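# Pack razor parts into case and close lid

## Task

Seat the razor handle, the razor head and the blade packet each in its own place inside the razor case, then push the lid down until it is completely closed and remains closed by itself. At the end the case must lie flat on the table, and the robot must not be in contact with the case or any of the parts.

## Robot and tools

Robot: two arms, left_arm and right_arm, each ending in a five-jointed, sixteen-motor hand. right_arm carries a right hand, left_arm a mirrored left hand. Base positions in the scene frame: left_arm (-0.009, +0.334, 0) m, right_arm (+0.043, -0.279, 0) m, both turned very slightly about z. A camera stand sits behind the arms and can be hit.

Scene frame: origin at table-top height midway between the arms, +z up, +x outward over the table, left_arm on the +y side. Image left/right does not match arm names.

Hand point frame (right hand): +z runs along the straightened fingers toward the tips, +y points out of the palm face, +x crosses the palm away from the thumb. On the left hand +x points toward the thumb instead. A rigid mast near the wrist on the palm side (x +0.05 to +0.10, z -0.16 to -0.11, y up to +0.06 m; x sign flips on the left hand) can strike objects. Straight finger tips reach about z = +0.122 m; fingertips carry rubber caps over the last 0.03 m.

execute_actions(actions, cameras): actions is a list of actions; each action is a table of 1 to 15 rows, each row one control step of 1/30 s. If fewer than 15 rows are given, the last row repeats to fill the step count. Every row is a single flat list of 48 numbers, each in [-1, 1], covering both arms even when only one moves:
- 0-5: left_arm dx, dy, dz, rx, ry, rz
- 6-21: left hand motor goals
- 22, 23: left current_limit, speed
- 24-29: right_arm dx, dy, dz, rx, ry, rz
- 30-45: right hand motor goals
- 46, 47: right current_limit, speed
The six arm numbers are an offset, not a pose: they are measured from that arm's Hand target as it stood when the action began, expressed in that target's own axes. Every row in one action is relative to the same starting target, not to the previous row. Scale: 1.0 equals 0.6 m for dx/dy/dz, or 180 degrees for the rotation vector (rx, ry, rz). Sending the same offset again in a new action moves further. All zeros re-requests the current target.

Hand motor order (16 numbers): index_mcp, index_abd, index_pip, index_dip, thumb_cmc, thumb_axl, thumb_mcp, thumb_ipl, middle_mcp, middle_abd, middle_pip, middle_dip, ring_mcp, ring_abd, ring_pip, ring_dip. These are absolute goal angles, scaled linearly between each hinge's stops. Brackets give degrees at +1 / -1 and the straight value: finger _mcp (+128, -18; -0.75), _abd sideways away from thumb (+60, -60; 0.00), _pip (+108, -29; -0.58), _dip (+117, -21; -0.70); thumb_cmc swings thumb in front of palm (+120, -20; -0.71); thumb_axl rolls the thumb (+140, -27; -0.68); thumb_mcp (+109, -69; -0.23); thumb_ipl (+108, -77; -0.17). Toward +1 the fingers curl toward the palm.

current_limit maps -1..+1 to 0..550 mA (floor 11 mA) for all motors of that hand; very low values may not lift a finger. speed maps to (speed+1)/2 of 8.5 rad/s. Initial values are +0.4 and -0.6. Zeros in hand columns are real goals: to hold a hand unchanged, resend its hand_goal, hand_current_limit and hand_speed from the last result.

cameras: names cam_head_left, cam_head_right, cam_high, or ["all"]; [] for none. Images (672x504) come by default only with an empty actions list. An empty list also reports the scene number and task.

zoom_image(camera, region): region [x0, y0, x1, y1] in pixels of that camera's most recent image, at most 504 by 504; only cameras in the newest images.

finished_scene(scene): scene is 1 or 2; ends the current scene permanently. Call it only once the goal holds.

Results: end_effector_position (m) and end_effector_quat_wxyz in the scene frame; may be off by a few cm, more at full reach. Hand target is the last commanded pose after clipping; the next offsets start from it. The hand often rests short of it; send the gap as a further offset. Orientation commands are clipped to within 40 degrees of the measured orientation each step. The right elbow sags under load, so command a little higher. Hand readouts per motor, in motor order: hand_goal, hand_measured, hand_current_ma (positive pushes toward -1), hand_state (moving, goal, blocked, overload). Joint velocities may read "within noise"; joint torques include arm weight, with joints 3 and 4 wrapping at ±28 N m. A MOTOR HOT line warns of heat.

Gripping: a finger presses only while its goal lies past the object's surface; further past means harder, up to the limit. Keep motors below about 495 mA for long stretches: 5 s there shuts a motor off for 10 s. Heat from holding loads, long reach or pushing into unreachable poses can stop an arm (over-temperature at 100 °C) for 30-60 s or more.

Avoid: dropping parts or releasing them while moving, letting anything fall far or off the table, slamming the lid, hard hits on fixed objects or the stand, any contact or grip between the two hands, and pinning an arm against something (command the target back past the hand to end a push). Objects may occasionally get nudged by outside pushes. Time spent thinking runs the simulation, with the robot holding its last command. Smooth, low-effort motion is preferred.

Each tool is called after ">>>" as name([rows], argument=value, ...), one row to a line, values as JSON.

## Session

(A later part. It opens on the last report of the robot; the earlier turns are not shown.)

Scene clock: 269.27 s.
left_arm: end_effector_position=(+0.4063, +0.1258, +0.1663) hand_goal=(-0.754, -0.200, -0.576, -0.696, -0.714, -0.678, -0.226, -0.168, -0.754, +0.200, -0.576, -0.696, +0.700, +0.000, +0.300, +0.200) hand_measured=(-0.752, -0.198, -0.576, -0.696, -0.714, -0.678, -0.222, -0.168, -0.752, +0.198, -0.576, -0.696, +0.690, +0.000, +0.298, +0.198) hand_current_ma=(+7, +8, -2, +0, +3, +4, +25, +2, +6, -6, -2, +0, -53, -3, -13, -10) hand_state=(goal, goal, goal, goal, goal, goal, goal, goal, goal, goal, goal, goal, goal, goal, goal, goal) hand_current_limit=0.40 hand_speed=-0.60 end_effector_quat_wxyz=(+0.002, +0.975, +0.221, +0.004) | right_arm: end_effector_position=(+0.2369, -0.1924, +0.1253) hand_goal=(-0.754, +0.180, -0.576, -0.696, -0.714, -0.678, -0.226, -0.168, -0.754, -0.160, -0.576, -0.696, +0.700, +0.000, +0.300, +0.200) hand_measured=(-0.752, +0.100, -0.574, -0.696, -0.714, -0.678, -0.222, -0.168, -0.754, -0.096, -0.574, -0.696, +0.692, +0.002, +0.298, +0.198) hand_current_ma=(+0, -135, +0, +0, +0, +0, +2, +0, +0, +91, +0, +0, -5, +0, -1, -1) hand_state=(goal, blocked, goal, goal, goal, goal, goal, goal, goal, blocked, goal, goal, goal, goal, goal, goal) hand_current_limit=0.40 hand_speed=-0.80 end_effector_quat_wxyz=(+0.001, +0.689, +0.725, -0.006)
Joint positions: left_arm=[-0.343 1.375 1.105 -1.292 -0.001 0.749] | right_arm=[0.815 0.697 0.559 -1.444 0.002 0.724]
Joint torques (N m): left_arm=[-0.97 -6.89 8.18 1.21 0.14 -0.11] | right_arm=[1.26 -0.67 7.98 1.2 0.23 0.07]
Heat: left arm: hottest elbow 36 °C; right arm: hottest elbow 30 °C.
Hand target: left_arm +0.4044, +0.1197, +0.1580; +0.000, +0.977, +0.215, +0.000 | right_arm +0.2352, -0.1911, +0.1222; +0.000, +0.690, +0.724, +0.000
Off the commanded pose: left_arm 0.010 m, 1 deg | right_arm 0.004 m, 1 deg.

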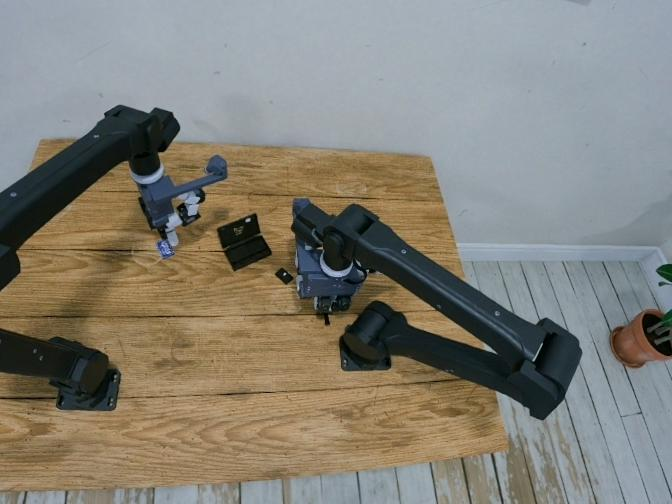

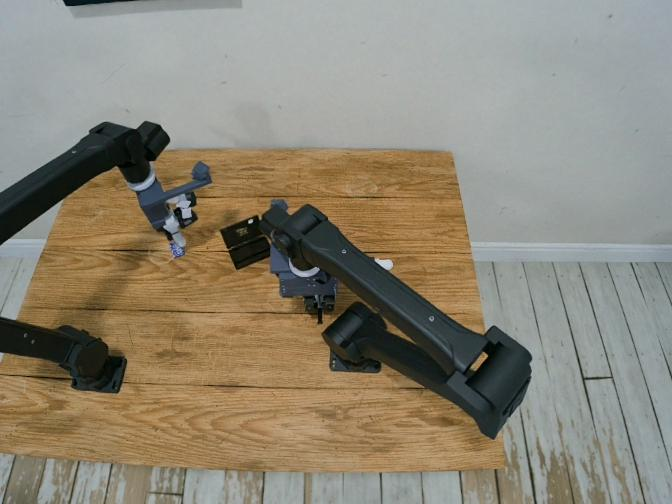

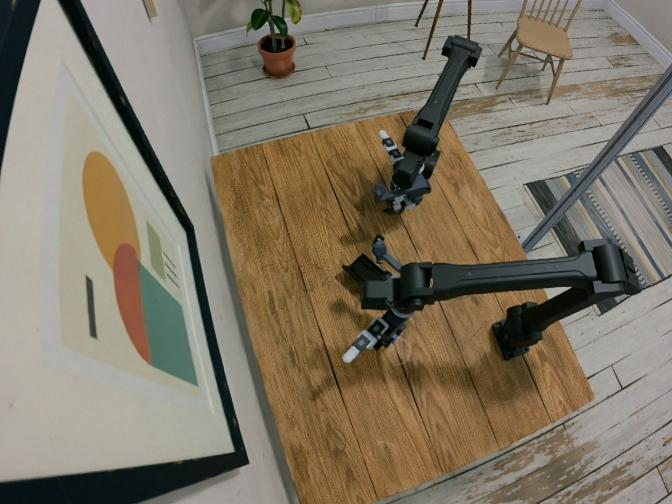

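>>> execute_actions([
  [[-0.0201,-0.0374,-0.07,0,0,0,-0.754,-0.2,-0.576,-0.696,-0.714,-0.678,-0.226,-0.168,-0.754,0.2,-0.576,-0.696,0.7,0,0.3,0.2,0.4,-0.6,0,0,-0.06,0,0,0,-0.754,0.18,-0.576,-0.696,-0.714,-0.678,-0.226,-0.168,-0.754,-0.16,-0.576,-0.696,0.7,0,0.3,0.2,0.4,-0.8]],
  [[0,0,0.05,0,0,0,-0.754,-0.2,-0.576,-0.696,-0.714,-0.678,-0.226,-0.168,-0.754,0.2,-0.576,-0.696,0.7,0,0.3,0.2,0.4,-0.6,0,0,-0.06,0,0,0,-0.754,0.18,-0.576,-0.696,-0.714,-0.678,-0.226,-0.168,-0.754,-0.16,-0.576,-0.696,0.7,0,0.3,0.2,0.4,-0.8]],
  [[0,0,0.042,0,0,0,-0.754,-0.2,-0.576,-0.696,-0.714,-0.678,-0.226,-0.168,-0.754,0.2,-0.576,-0.696,0.7,0,0.3,0.2,0.4,-0.6,0,0,-0.06,0,0,0,-0.754,0.18,-0.576,-0.696,-0.714,-0.678,-0.226,-0.168,-0.754,-0.16,-0.576,-0.696,0.7,0,0.3,0.2,0.4,-0.8]],
], cameras=["cam_head_left","cam_head_right","cam_high"])

>>> zoom_image(camera="cam_head_left", region=[140, 225, 200, 285])

>>> zoom_image(camera="cam_head_right", region=[150, 225, 210, 285])

>>> zoom_image(camera="cam_head_right", region=[270, 250, 350, 320])

Scene clock: 284.93 s.
left_arm: end_effector_position=(+0.3826, +0.1344, +0.1506) hand_goal=(-0.754, -0.200, -0.576, -0.696, -0.714, -0.678, -0.226, -0.168, -0.754, +0.200, -0.576, -0.696, +0.700, +0.000, +0.300, +0.200) hand_measured=(-0.752, -0.198, -0.576, -0.696, -0.714, -0.678, -0.222, -0.168, -0.754, +0.198, -0.576, -0.696, +0.690, +0.000, +0.298, +0.198) hand_current_ma=(+5, +7, -1, +0, +4, +4, +25, +2, +4, -6, -1, +0, -53, -3, -12, -10) hand_state=(goal, goal, goal, goal, goal, goal, goal, goal, goal, goal, goal, goal, goal, goal, goal, goal) hand_current_limit=0.40 hand_speed=-0.60 end_effector_quat_wxyz=(+0.000, +0.976, +0.217, +0.002) | right_arm: end_effector_position=(+0.2325, -0.1957, +0.2098) hand_goal=(-0.754, +0.180, -0.576, -0.696, -0.714, -0.678, -0.226, -0.168, -0.754, -0.160, -0.576, -0.696, +0.700, +0.000, +0.300, +0.200) hand_measured=(-0.754, +0.100, -0.574, -0.696, -0.714, -0.678, -0.222, -0.168, -0.754, -0.096, -0.576, -0.696, +0.692, +0.002, +0.298, +0.198) hand_current_ma=(+0, -135, +0, +0, +0, +0, +3, +0, +0, +91, +0, +0, -5, +0, -1, -1) hand_state=(goal, blocked, goal, goal, goal, goal, goal, goal, goal, blocked, goal, goal, goal, goal, goal, goal) hand_current_limit=0.40 hand_speed=-0.80 end_effector_quat_wxyz=(+0.001, +0.691, +0.723, -0.009)
Joint positions: left_arm=[-0.343 1.325 1.015 -1.258 -0.001 0.758] | right_arm=[0.822 0.678 0.775 -1.685 0.002 0.736]
Joint torques (N m): left_arm=[-0.09 -6.12 8.17 1.07 0.17 -0.03] | right_arm=[1.32 -0.15 12.63 0.27 0.45 0.08]
Heat: left arm: hottest elbow 35 °C; right arm: hottest elbow 30 °C.
Hand target: left_arm +0.3841, +0.1350, +0.1450; +0.000, +0.977, +0.215, +0.000 | right_arm +0.2351, -0.1910, +0.2302; +0.000, +0.690, +0.724, +0.000
Off the commanded pose: left_arm 0.006 m, 0 deg | right_arm 0.021 m, 1 deg.
joint sent to its limit (right arm) — joint 4 (wrist pitch), lower limit. The joint targets still meet the commanded pose.

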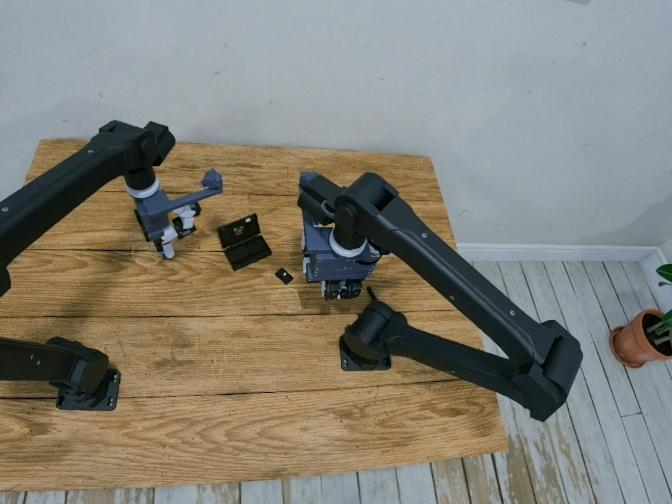

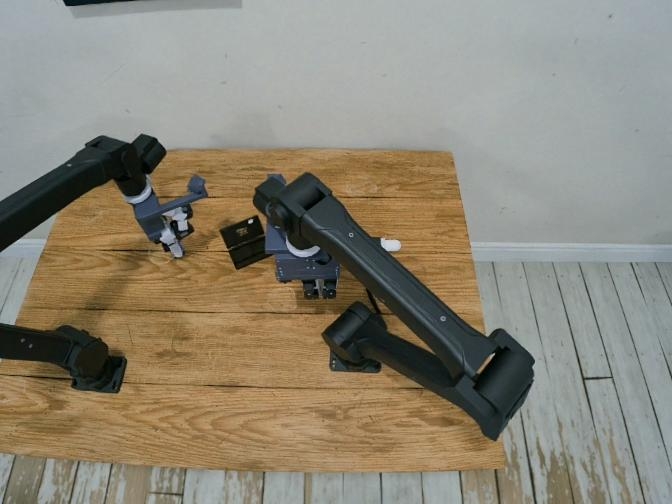

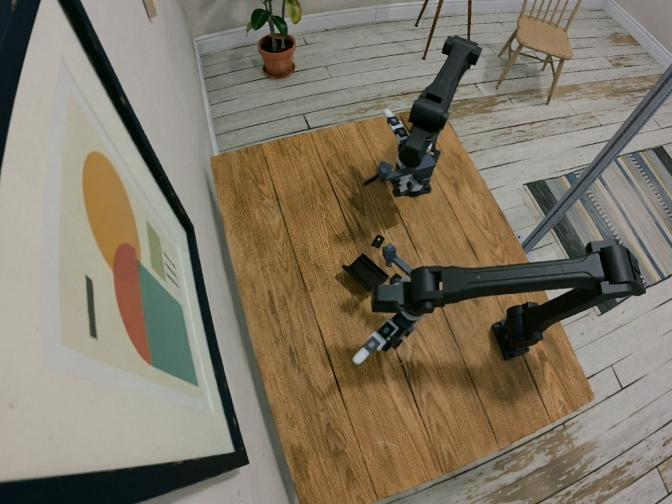

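Scaled by 8.400 from the camera's 672x504 image, which has a finer 960x720 frame.

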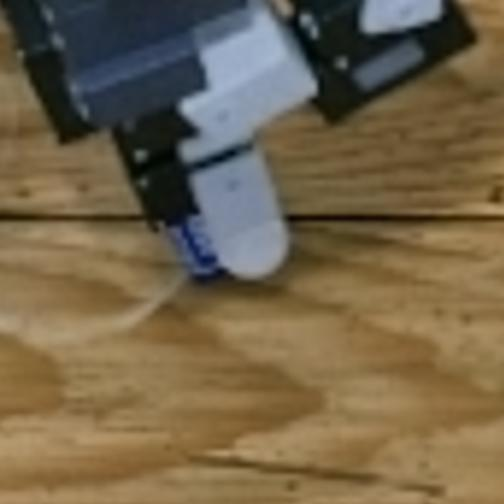

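Scaled by 8.400 from the camera's 672x504 image, which has a finer 960x720 frame.

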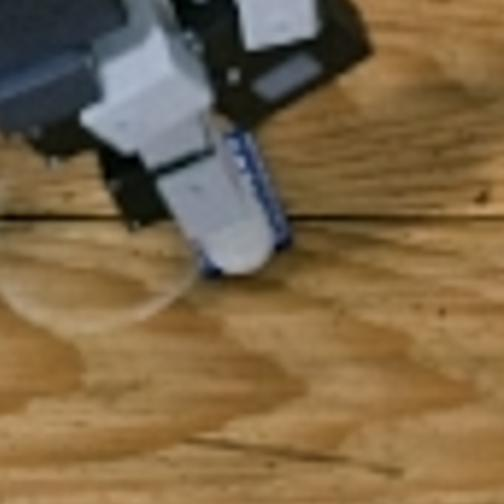

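Scaled by 6.300 from the camera's 672x504 image, which has a finer 960x720 frame.

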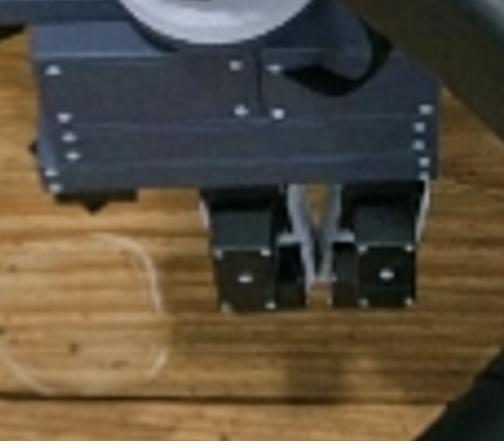

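>>> zoom_image(camera="cam_high", region=[350, 140, 440, 220])

>>> zoom_image(camera="cam_head_left", region=[290, 240, 400, 330])

Scaled by 5.600 from the camera's 672x504 image, which has a finer 960x720 frame.

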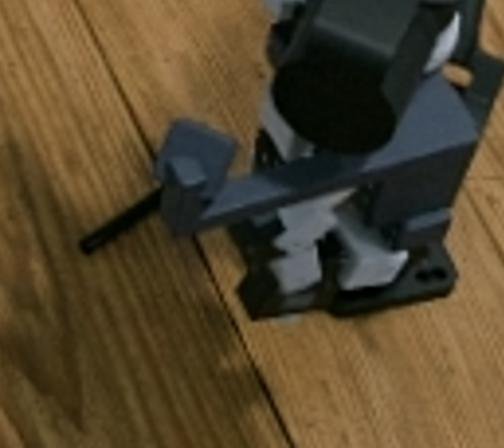

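Scaled by 4.582 from the camera's 672x504 image, which has a finer 960x720 frame.

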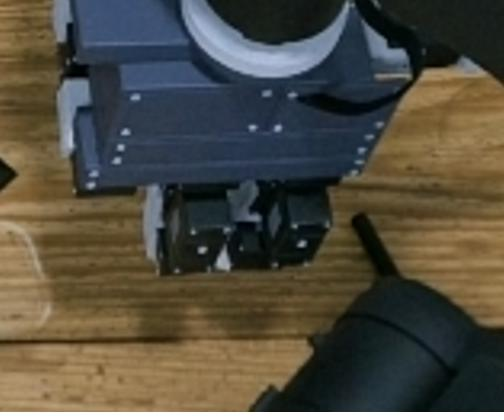

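>>> zoom_image(camera="cam_head_right", region=[300, 250, 420, 340])

Scaled by 4.200 from the camera's 672x504 image, which has a finer 960x720 frame.

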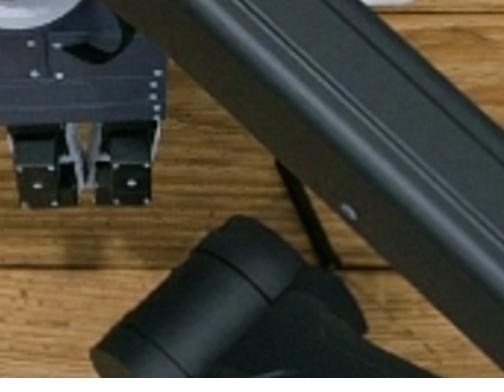

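>>> execute_actions([
  [[0,0,0.034,0,0,0,-0.754,-0.2,-0.576,-0.696,-0.714,-0.678,-0.226,-0.168,-0.754,0.2,-0.576,-0.696,0.7,0,0.3,0.2,0.4,-0.6,0,0,-0.02,0,0,0,-0.754,0,-0.576,-0.696,-0.714,-0.678,-0.226,-0.168,-0.754,0,-0.576,-0.696,0.7,0,0.3,0.2,0.4,-0.6]],
], cameras=["cam_head_left","cam_head_right","cam_high"])

>>> zoom_image(camera="cam_head_left", region=[140, 225, 200, 285])

>>> zoom_image(camera="cam_head_right", region=[150, 225, 210, 285])

Scene clock: 317.00 s.
left_arm: end_effector_position=(+0.3830, +0.1342, +0.1321) hand_goal=(-0.754, -0.200, -0.576, -0.696, -0.714, -0.678, -0.226, -0.168, -0.754, +0.200, -0.576, -0.696, +0.700, +0.000, +0.300, +0.200) hand_measured=(-0.756, -0.198, -0.576, -0.696, -0.714, -0.678, -0.222, -0.168, -0.754, +0.198, -0.576, -0.696, +0.690, +0.000, +0.298, +0.198) hand_current_ma=(-7, +11, -3, +0, +4, +4, +25, +2, +2, -6, -1, +0, -53, -3, -12, -10) hand_state=(goal, goal, goal, goal, goal, goal, goal, goal, goal, goal, goal, goal, goal, goal, goal, goal) hand_current_limit=0.40 hand_speed=-0.60 end_effector_quat_wxyz=(+0.001, +0.976, +0.217, +0.003) | right_arm: end_effector_position=(+0.2316, -0.1970, +0.2153) hand_goal=(-0.754, +0.000, -0.576, -0.696, -0.714, -0.678, -0.226, -0.168, -0.754, +0.000, -0.576, -0.696, +0.700, +0.000, +0.300, +0.200) hand_measured=(-0.754, +0.002, -0.574, -0.696, -0.714, -0.678, -0.222, -0.168, -0.754, -0.002, -0.576, -0.696, +0.692, +0.002, +0.298, +0.198) hand_current_ma=(+0, +1, +0, +0, +0, +0, +3, +0, +0, -1, +0, +0, -5, +0, -1, -1) hand_state=(goal, goal, goal, goal, goal, goal, goal, goal, goal, goal, goal, goal, goal, goal, goal, goal) hand_current_limit=0.40 hand_speed=-0.60 end_effector_quat_wxyz=(+0.007, +0.694, +0.720, +0.002)
Joint positions: left_arm=[-0.343 1.342 0.979 -1.202 -0.001 0.758] | right_arm=[0.836 0.66 0.779 -1.685 0.013 0.758]
Joint torques (N m): left_arm=[0.44 -6.18 7.86 1.26 0.17 -0.03] | right_arm=[1.32 -0.15 13.7 0.34 0.46 0.09]
Heat: left arm: hottest elbow 34 °C; right arm: hottest elbow 34 °C.
Hand target: left_arm +0.3840, +0.1350, +0.1245; +0.000, +0.977, +0.215, +0.000 | right_arm +0.2352, -0.1910, +0.2423; +0.000, +0.690, +0.724, +0.000
Off the commanded pose: left_arm 0.008 m, 0 deg | right_arm 0.028 m, 1 deg.
joint sent to its limit (right arm) — joint 4 (wrist pitch), lower limit. The joint targets are off in orientation, not in position.

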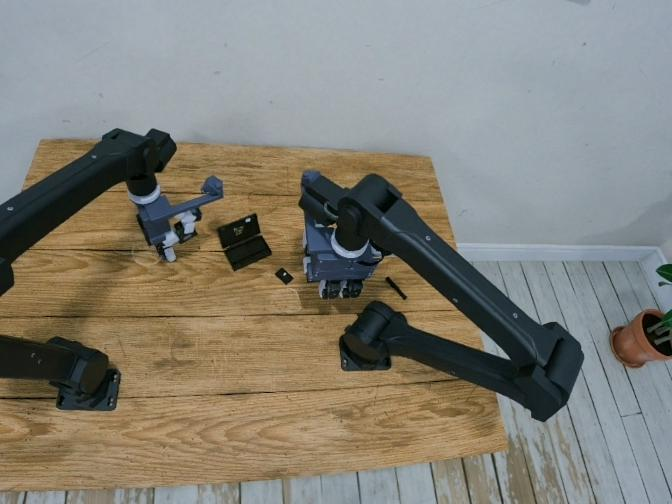

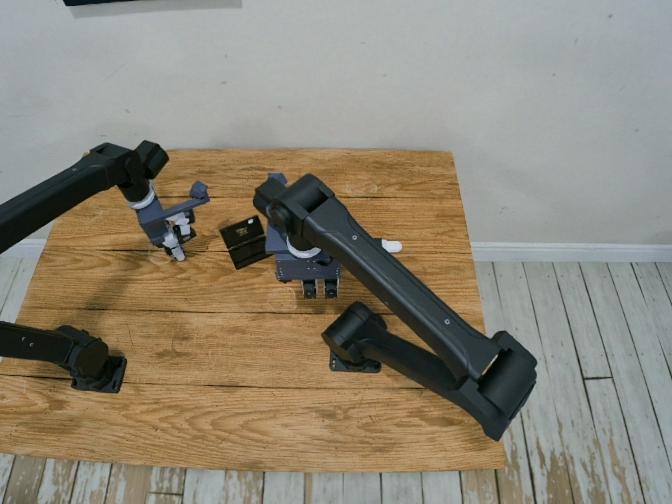

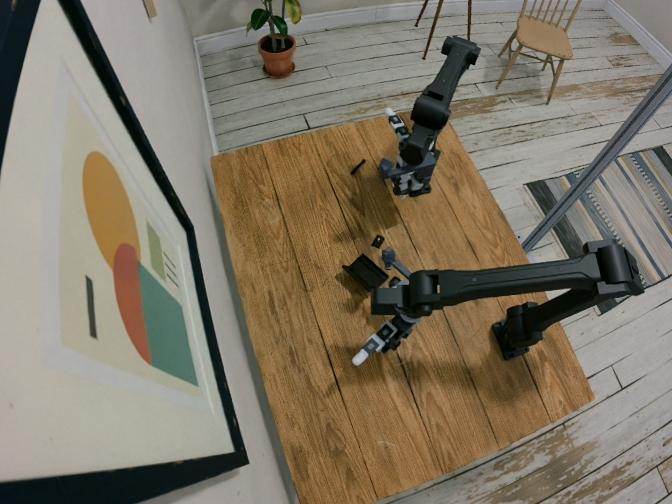

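Scaled by 8.400 from the camera's 672x504 image, which has a finer 960x720 frame.

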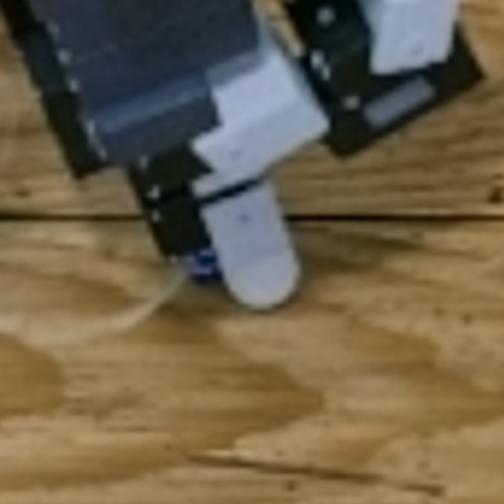

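Scaled by 8.400 from the camera's 672x504 image, which has a finer 960x720 frame.

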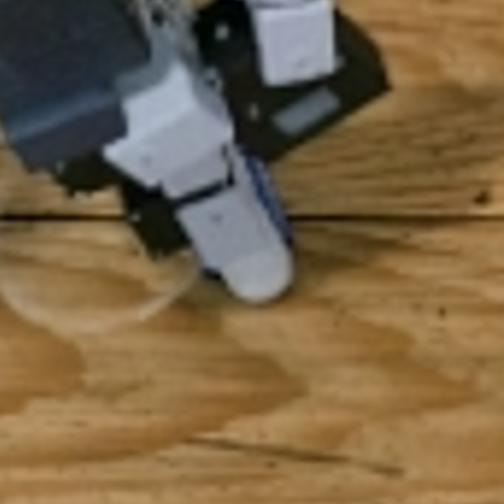

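>>> zoom_image(camera="cam_head_left", region=[370, 260, 420, 310])

>>> zoom_image(camera="cam_high", region=[335, 145, 385, 195])

>>> execute_actions([
  [[0,0,0,0,0,0,-0.754,0.06,-0.576,-0.696,-0.714,-0.678,-0.226,-0.168,-0.754,-0.06,-0.576,-0.696,0.7,0,0.3,0.2,0.4,-0.8,0,0,0,0,0,0,-0.754,0,-0.576,-0.696,-0.714,-0.678,-0.226,-0.168,-0.754,0,-0.576,-0.696,0.7,0,0.3,0.2,0.4,-0.6]],
  [[0,0,0,0,0,0,-0.754,0.06,-0.576,-0.696,-0.714,-0.678,-0.226,-0.168,-0.754,-0.06,-0.576,-0.696,0.7,0,0.3,0.2,0.4,-0.8,0,0,0,0,0,0,-0.754,0,-0.576,-0.696,-0.714,-0.678,-0.226,-0.168,-0.754,0,-0.576,-0.696,0.7,0,0.3,0.2,0.4,-0.6]],
])

Scaled by 10.080 from the camera's 672x504 image, which has a finer 960x720 frame.

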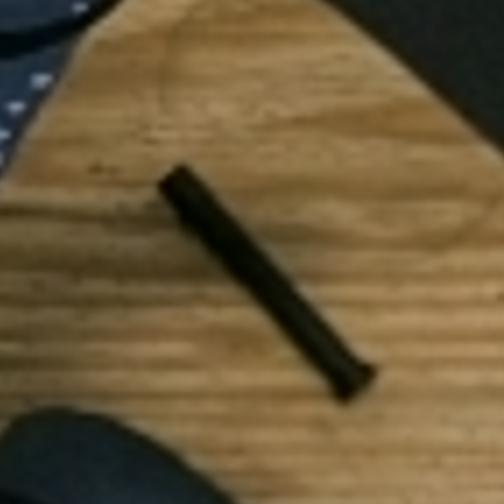

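Scaled by 10.080 from the camera's 672x504 image, which has a finer 960x720 frame.

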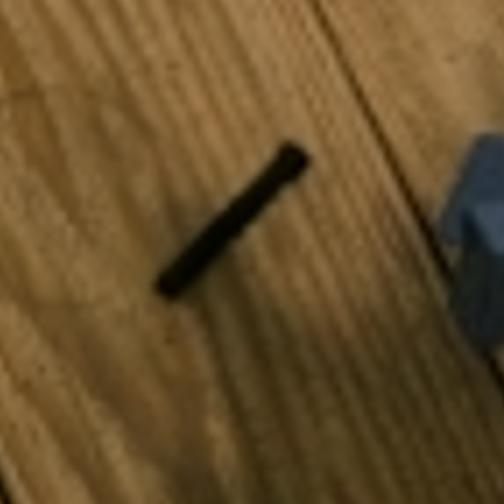

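Scene clock: 325.20 s.
left_arm: end_effector_position=(+0.3844, +0.1340, +0.1324) hand_goal=(-0.754, +0.060, -0.576, -0.696, -0.714, -0.678, -0.226, -0.168, -0.754, -0.060, -0.576, -0.696, +0.700, +0.000, +0.300, +0.200) hand_measured=(-0.758, -0.144, -0.578, -0.696, -0.714, -0.678, -0.222, -0.168, -0.754, +0.094, -0.576, -0.696, +0.690, +0.000, +0.298, +0.198) hand_current_ma=(-16, -385, -7, +0, +4, +4, +25, +2, +2, +385, -1, +0, -53, -3, -12, -10) hand_state=(goal, blocked, goal, goal, goal, goal, goal, goal, goal, blocked, goal, goal, goal, goal, goal, goal) hand_current_limit=0.40 hand_speed=-0.80 end_effector_quat_wxyz=(+0.002, +0.976, +0.217, +0.006) | right_arm: end_effector_position=(+0.2316, -0.1970, +0.2153) hand_goal=(-0.754, +0.000, -0.576, -0.696, -0.714, -0.678, -0.226, -0.168, -0.754, +0.000, -0.576, -0.696, +0.700, +0.000, +0.300, +0.200) hand_measured=(-0.754, +0.002, -0.574, -0.696, -0.714, -0.678, -0.222, -0.168, -0.754, -0.002, -0.576, -0.696, +0.692, +0.002, +0.298, +0.198) hand_current_ma=(+0, +1, +0, +0, +0, +0, +3, +0, +0, -1, +0, +0, -5, +0, -1, -1) hand_state=(goal, goal, goal, goal, goal, goal, goal, goal, goal, goal, goal, goal, goal, goal, goal, goal) hand_current_limit=0.40 hand_speed=-0.60 end_effector_quat_wxyz=(+0.007, +0.694, +0.720, +0.002)
Joint positions: left_arm=[-0.343 1.342 0.979 -1.196 -0.003 0.758] | right_arm=[0.836 0.66 0.779 -1.685 0.013 0.759]
Joint torques (N m): left_arm=[0.21 -5.77 7.92 1.05 0.24 -0.03] | right_arm=[1.32 -0.15 13.71 0.34 0.46 0.07]
Heat: left arm: hottest elbow 33 °C; right arm: hottest elbow 33 °C.
Hand target: left_arm +0.3839, +0.1349, +0.1245; +0.000, +0.977, +0.215, +0.000 | right_arm +0.2352, -0.1909, +0.2423; +0.000, +0.690, +0.724, +0.000
Off the commanded pose: left_arm 0.008 m, 1 deg | right_arm 0.028 m, 1 deg.
joint sent to its limit (right arm) — joint 4 (wrist pitch), lower limit. The joint targets are off in orientation, not in position.

>>> execute_actions([
  [[0,0,-0.05,0,0,0,-0.754,0.06,-0.576,-0.696,-0.714,-0.678,-0.226,-0.168,-0.754,-0.06,-0.576,-0.696,0.7,0,0.3,0.2,0.4,-0.8,0,0,0,0,0,0,-0.754,0,-0.576,-0.696,-0.714,-0.678,-0.226,-0.168,-0.754,0,-0.576,-0.696,0.7,0,0.3,0.2,0.4,-0.6]],
], cameras=["cam_head_left","cam_head_right","cam_high"])

>>> zoom_image(camera="cam_head_left", region=[370, 250, 430, 310])

>>> zoom_image(camera="cam_high", region=[325, 135, 385, 195])

Scene clock: 355.43 s.
left_arm: end_effector_position=(+0.3716, +0.1390, +0.1365) hand_goal=(-0.754, +0.060, -0.576, -0.696, -0.714, -0.678, -0.226, -0.168, -0.754, -0.060, -0.576, -0.696, +0.700, +0.000, +0.300, +0.200) hand_measured=(-0.754, -0.026, -0.578, -0.696, -0.714, -0.678, -0.222, -0.168, -0.752, -0.026, -0.576, -0.696, +0.690, +0.000, +0.298, +0.198) hand_current_ma=(+2, -370, -5, +0, +4, +4, +25, +2, +10, +140, +1, +0, -53, -3, -12, -10) hand_state=(goal, blocked, goal, goal, goal, goal, goal, goal, goal, blocked, goal, goal, goal, goal, goal, goal) hand_current_limit=0.40 hand_speed=-0.80 end_effector_quat_wxyz=(-0.010, +0.976, +0.217, -0.012) | right_arm: end_effector_position=(+0.2316, -0.1970, +0.2153) hand_goal=(-0.754, +0.000, -0.576, -0.696, -0.714, -0.678, -0.226, -0.168, -0.754, +0.000, -0.576, -0.696, +0.700, +0.000, +0.300, +0.200) hand_measured=(-0.754, +0.002, -0.574, -0.696, -0.714, -0.678, -0.222, -0.168, -0.754, -0.002, -0.576, -0.696, +0.692, +0.002, +0.298, +0.198) hand_current_ma=(+0, +1, +0, +0, +0, +0, +3, +0, +0, -1, +0, +0, -5, +0, -1, -1) hand_state=(goal, goal, goal, goal, goal, goal, goal, goal, goal, goal, goal, goal, goal, goal, goal, goal) hand_current_limit=0.40 hand_speed=-0.60 end_effector_quat_wxyz=(+0.007, +0.694, +0.720, +0.002)
Joint positions: left_arm=[-0.343 1.326 0.984 -1.259 -0.003 0.758] | right_arm=[0.836 0.66 0.779 -1.685 0.013 0.759]
Joint torques (N m): left_arm=[-0.03 -6.53 11.77 0.23 0.21 -0.05] | right_arm=[1.26 -0.21 13.7 0.32 0.46 0.07]
Heat: left arm: hottest elbow 32 °C; right arm: hottest elbow 34 °C.
Hand target: left_arm +0.3840, +0.1349, +0.1545; +0.000, +0.977, +0.215, +0.000 | right_arm +0.2352, -0.1909, +0.2423; +0.000, +0.690, +0.724, +0.000
Off the commanded pose: left_arm 0.022 m, 2 deg | right_arm 0.028 m, 1 deg.
joint sent to its limit (right arm) — joint 4 (wrist pitch), lower limit. The joint targets are off in orientation, not in position.

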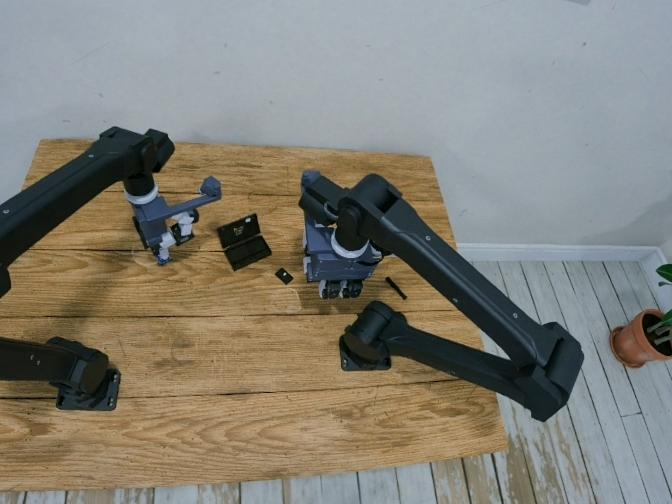

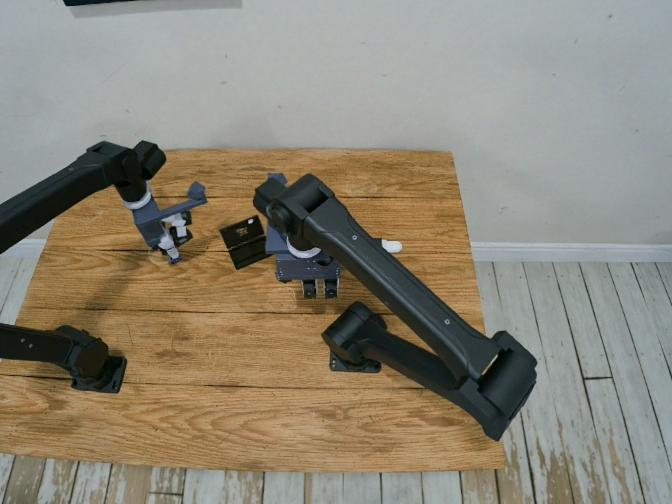

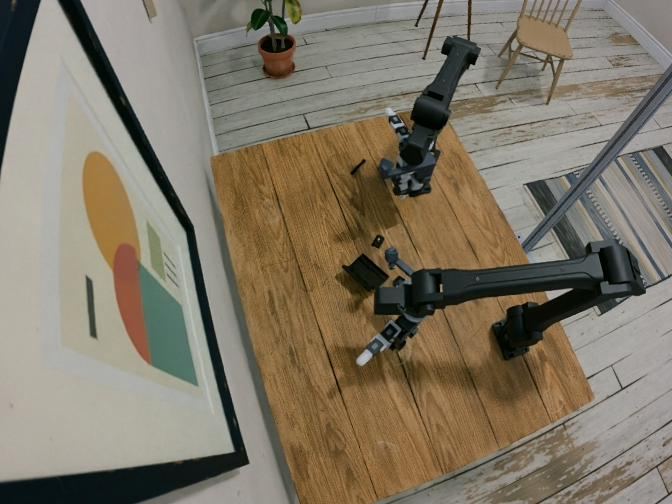

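Scaled by 8.400 from the camera's 672x504 image, which has a finer 960x720 frame.

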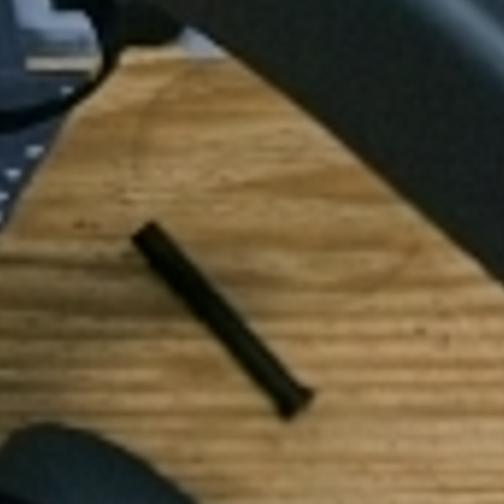

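Scaled by 8.400 from the camera's 672x504 image, which has a finer 960x720 frame.

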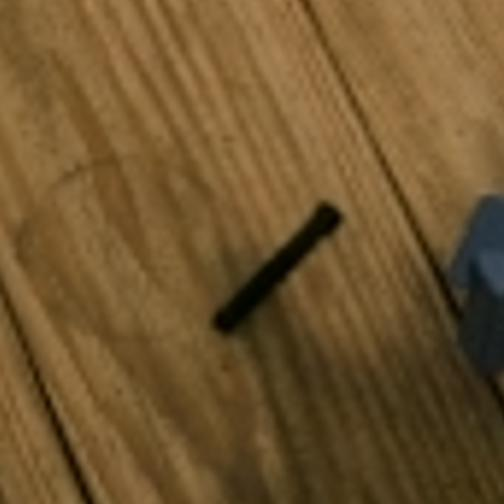

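>>> zoom_image(camera="cam_head_left", region=[140, 225, 200, 285])

>>> zoom_image(camera="cam_head_right", region=[150, 225, 210, 285])

>>> zoom_image(camera="cam_high", region=[355, 300, 435, 370])

Scaled by 8.400 from the camera's 672x504 image, which has a finer 960x720 frame.

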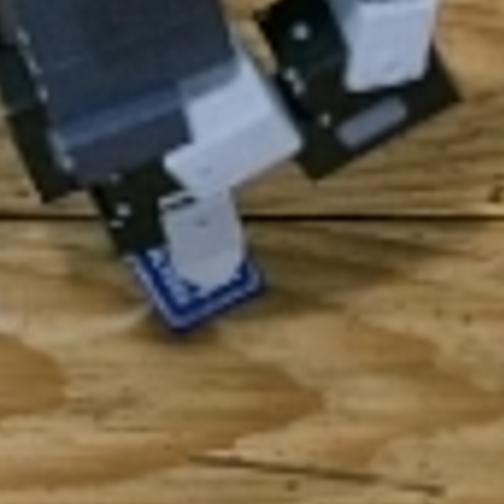

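Scaled by 8.400 from the camera's 672x504 image, which has a finer 960x720 frame.

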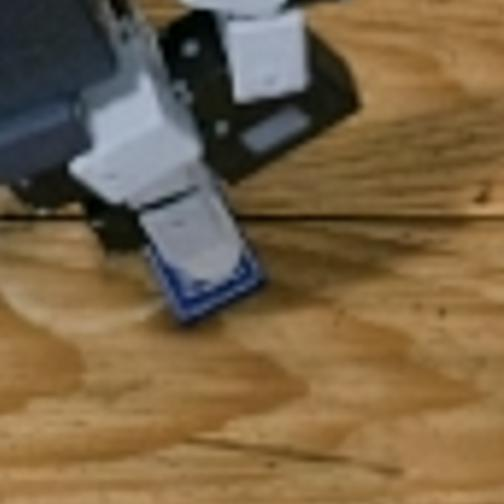

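Scaled by 6.300 from the camera's 672x504 image, which has a finer 960x720 frame.

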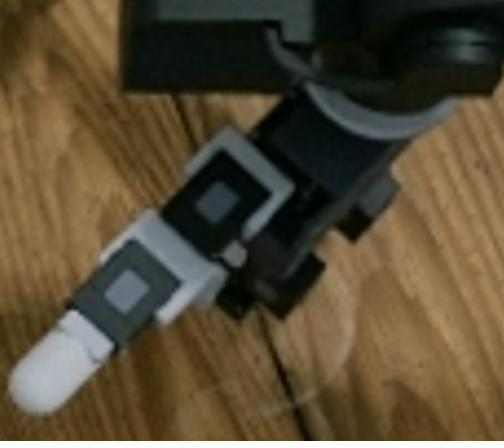

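>>> execute_actions([
  [[0,0,-0.05,0,0,0,-0.754,0.0,-0.576,-0.696,-0.714,-0.678,-0.226,-0.168,-0.754,0.0,-0.576,-0.696,0.7,0,0.3,0.2,0.4,-0.8,-0.133,0.028,0.0435,0,0,-0.081,-0.754,0,-0.576,-0.696,-0.714,-0.678,-0.226,-0.168,-0.754,0,-0.576,-0.696,0.7,0,0.3,0.2,0.4,-0.6]],
  [[0,0,-0.03,0,0,0,-0.754,-0.2,-0.576,-0.696,-0.714,-0.678,-0.226,-0.168,-0.754,0.2,-0.576,-0.696,0.7,0,0.3,0.2,0.4,-0.6,-0.136,-0.007,0.0435,0,0,-0.081,-0.754,0,-0.576,-0.696,-0.714,-0.678,-0.226,-0.168,-0.754,0,-0.576,-0.696,0.7,0,0.3,0.2,0.4,-0.6]],
], cameras=["cam_head_left","cam_head_right","cam_high"])

>>> zoom_image(camera="cam_head_left", region=[140, 225, 200, 285])

>>> zoom_image(camera="cam_head_right", region=[150, 225, 210, 285])

>>> zoom_image(camera="cam_head_left", region=[350, 250, 430, 320])

>>> zoom_image(camera="cam_head_right", region=[340, 250, 420, 320])

>>> zoom_image(camera="cam_high", region=[320, 130, 400, 210])

Scene clock: 418.40 s.
left_arm: end_effector_position=(+0.3713, +0.1390, +0.1806) hand_goal=(-0.754, -0.200, -0.576, -0.696, -0.714, -0.678, -0.226, -0.168, -0.754, +0.200, -0.576, -0.696, +0.700, +0.000, +0.300, +0.200) hand_measured=(-0.752, -0.196, -0.576, -0.696, -0.714, -0.678, -0.222, -0.168, -0.752, +0.194, -0.576, -0.696, +0.690, +0.000, +0.298, +0.198) hand_current_ma=(+8, +20, -4, +0, +4, +4, +25, +2, +11, -25, +1, +0, -54, -3, -12, -10) hand_state=(goal, goal, goal, goal, goal, goal, goal, goal, goal, goal, goal, goal, goal, goal, goal, goal) hand_current_limit=0.40 hand_speed=-0.60 end_effector_quat_wxyz=(-0.012, +0.976, +0.217, -0.016) | right_arm: end_effector_position=(+0.2635, -0.3412, +0.1720) hand_goal=(-0.754, +0.000, -0.576, -0.696, -0.714, -0.678, -0.226, -0.168, -0.754, +0.000, -0.576, -0.696, +0.700, +0.000, +0.300, +0.200) hand_measured=(-0.752, +0.002, -0.576, -0.696, -0.716, -0.678, -0.220, -0.168, -0.752, +0.002, -0.576, -0.696, +0.692, +0.002, +0.298, +0.198) hand_current_ma=(+0, +0, +0, +0, +0, +0, +3, +0, +0, +0, +0, +0, -4, +0, +0, -1) hand_state=(goal, goal, goal, goal, goal, goal, goal, goal, goal, goal, goal, goal, goal, goal, goal, goal) hand_current_limit=0.40 hand_speed=-0.60 end_effector_quat_wxyz=(-0.022, +0.491, +0.871, -0.008)
Joint positions: left_arm=[-0.343 1.297 1.08 -1.393 -0.002 0.758] | right_arm=[-0.506 0.75 0.71 -1.575 0.017 -1.091]
Joint torques (N m): left_arm=[0.21 -6.77 12.48 0.27 0.18 -0.01] | right_arm=[-0.79 -0.21 12.49 1.11 -0.04 -0.28]
Heat: left arm: hottest elbow 34 °C; right arm: hottest elbow 35 °C.
Hand target: left_arm +0.3840, +0.1350, +0.2025; +0.000, +0.977, +0.215, +0.000 | right_arm +0.2760, -0.3491, +0.1902; +0.000, +0.486, +0.874, +0.000
Off the commanded pose: left_arm 0.026 m, 2 deg | right_arm 0.023 m, 3 deg.

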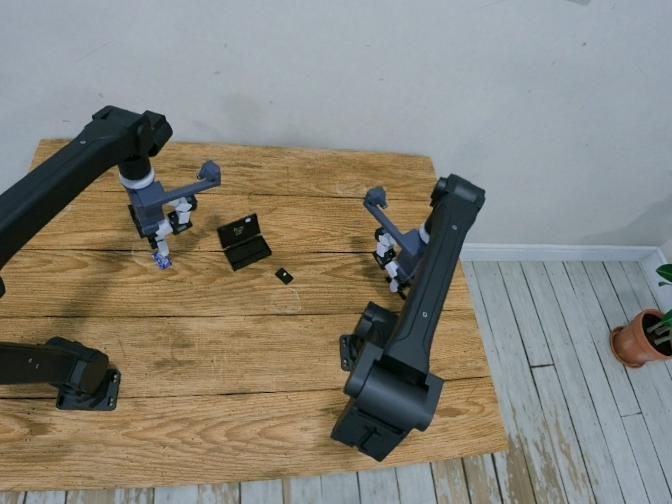

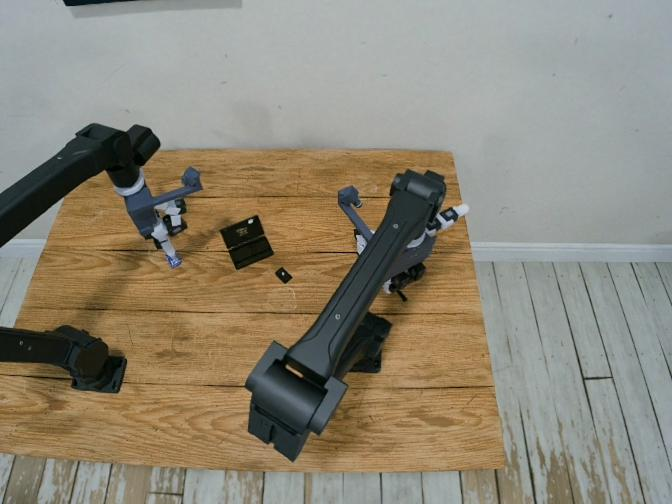

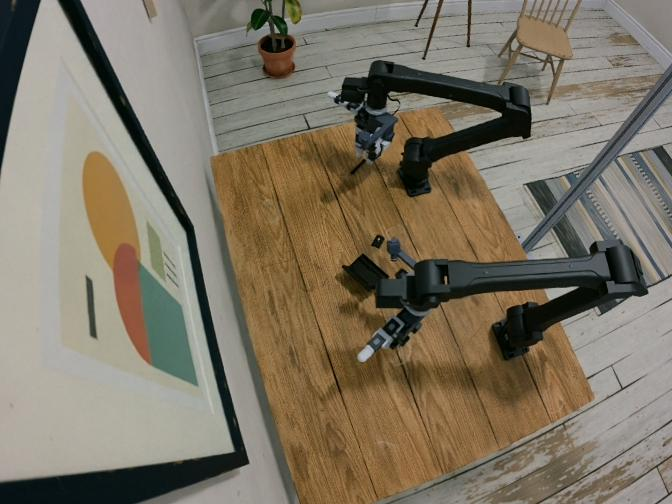

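Scaled by 8.400 from the camera's 672x504 image, which has a finer 960x720 frame.

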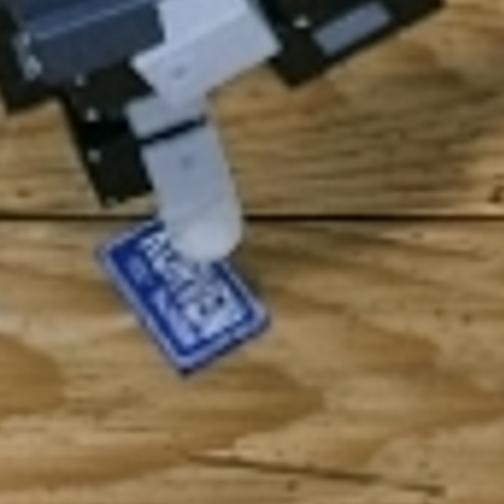

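Scaled by 8.400 from the camera's 672x504 image, which has a finer 960x720 frame.

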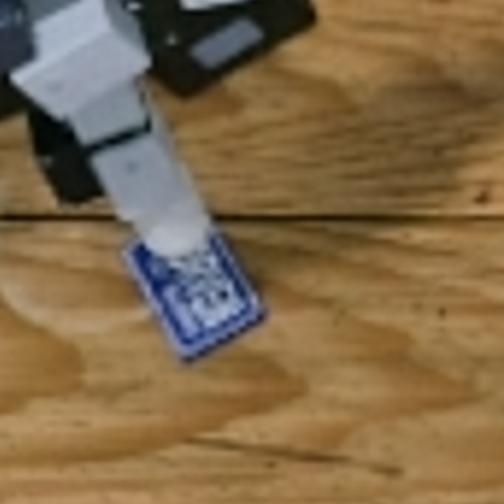

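Scaled by 6.300 from the camera's 672x504 image, which has a finer 960x720 frame.

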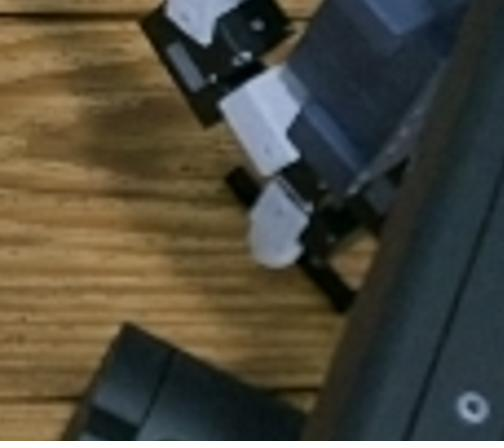

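Scaled by 6.300 from the camera's 672x504 image, which has a finer 960x720 frame.

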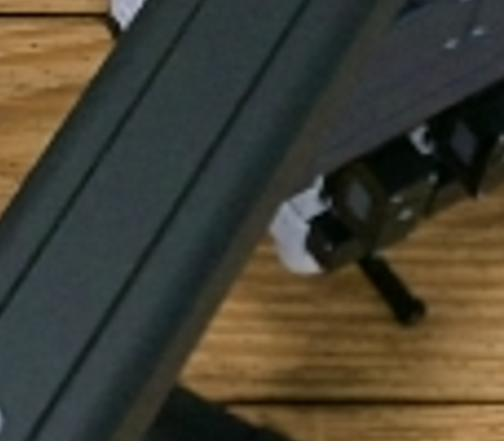

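Scaled by 6.300 from the camera's 672x504 image, which has a finer 960x720 frame.

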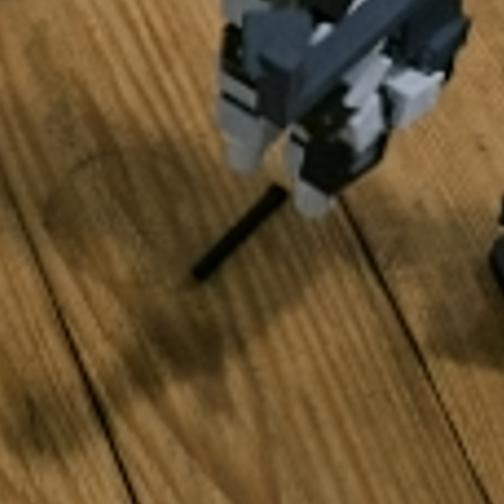

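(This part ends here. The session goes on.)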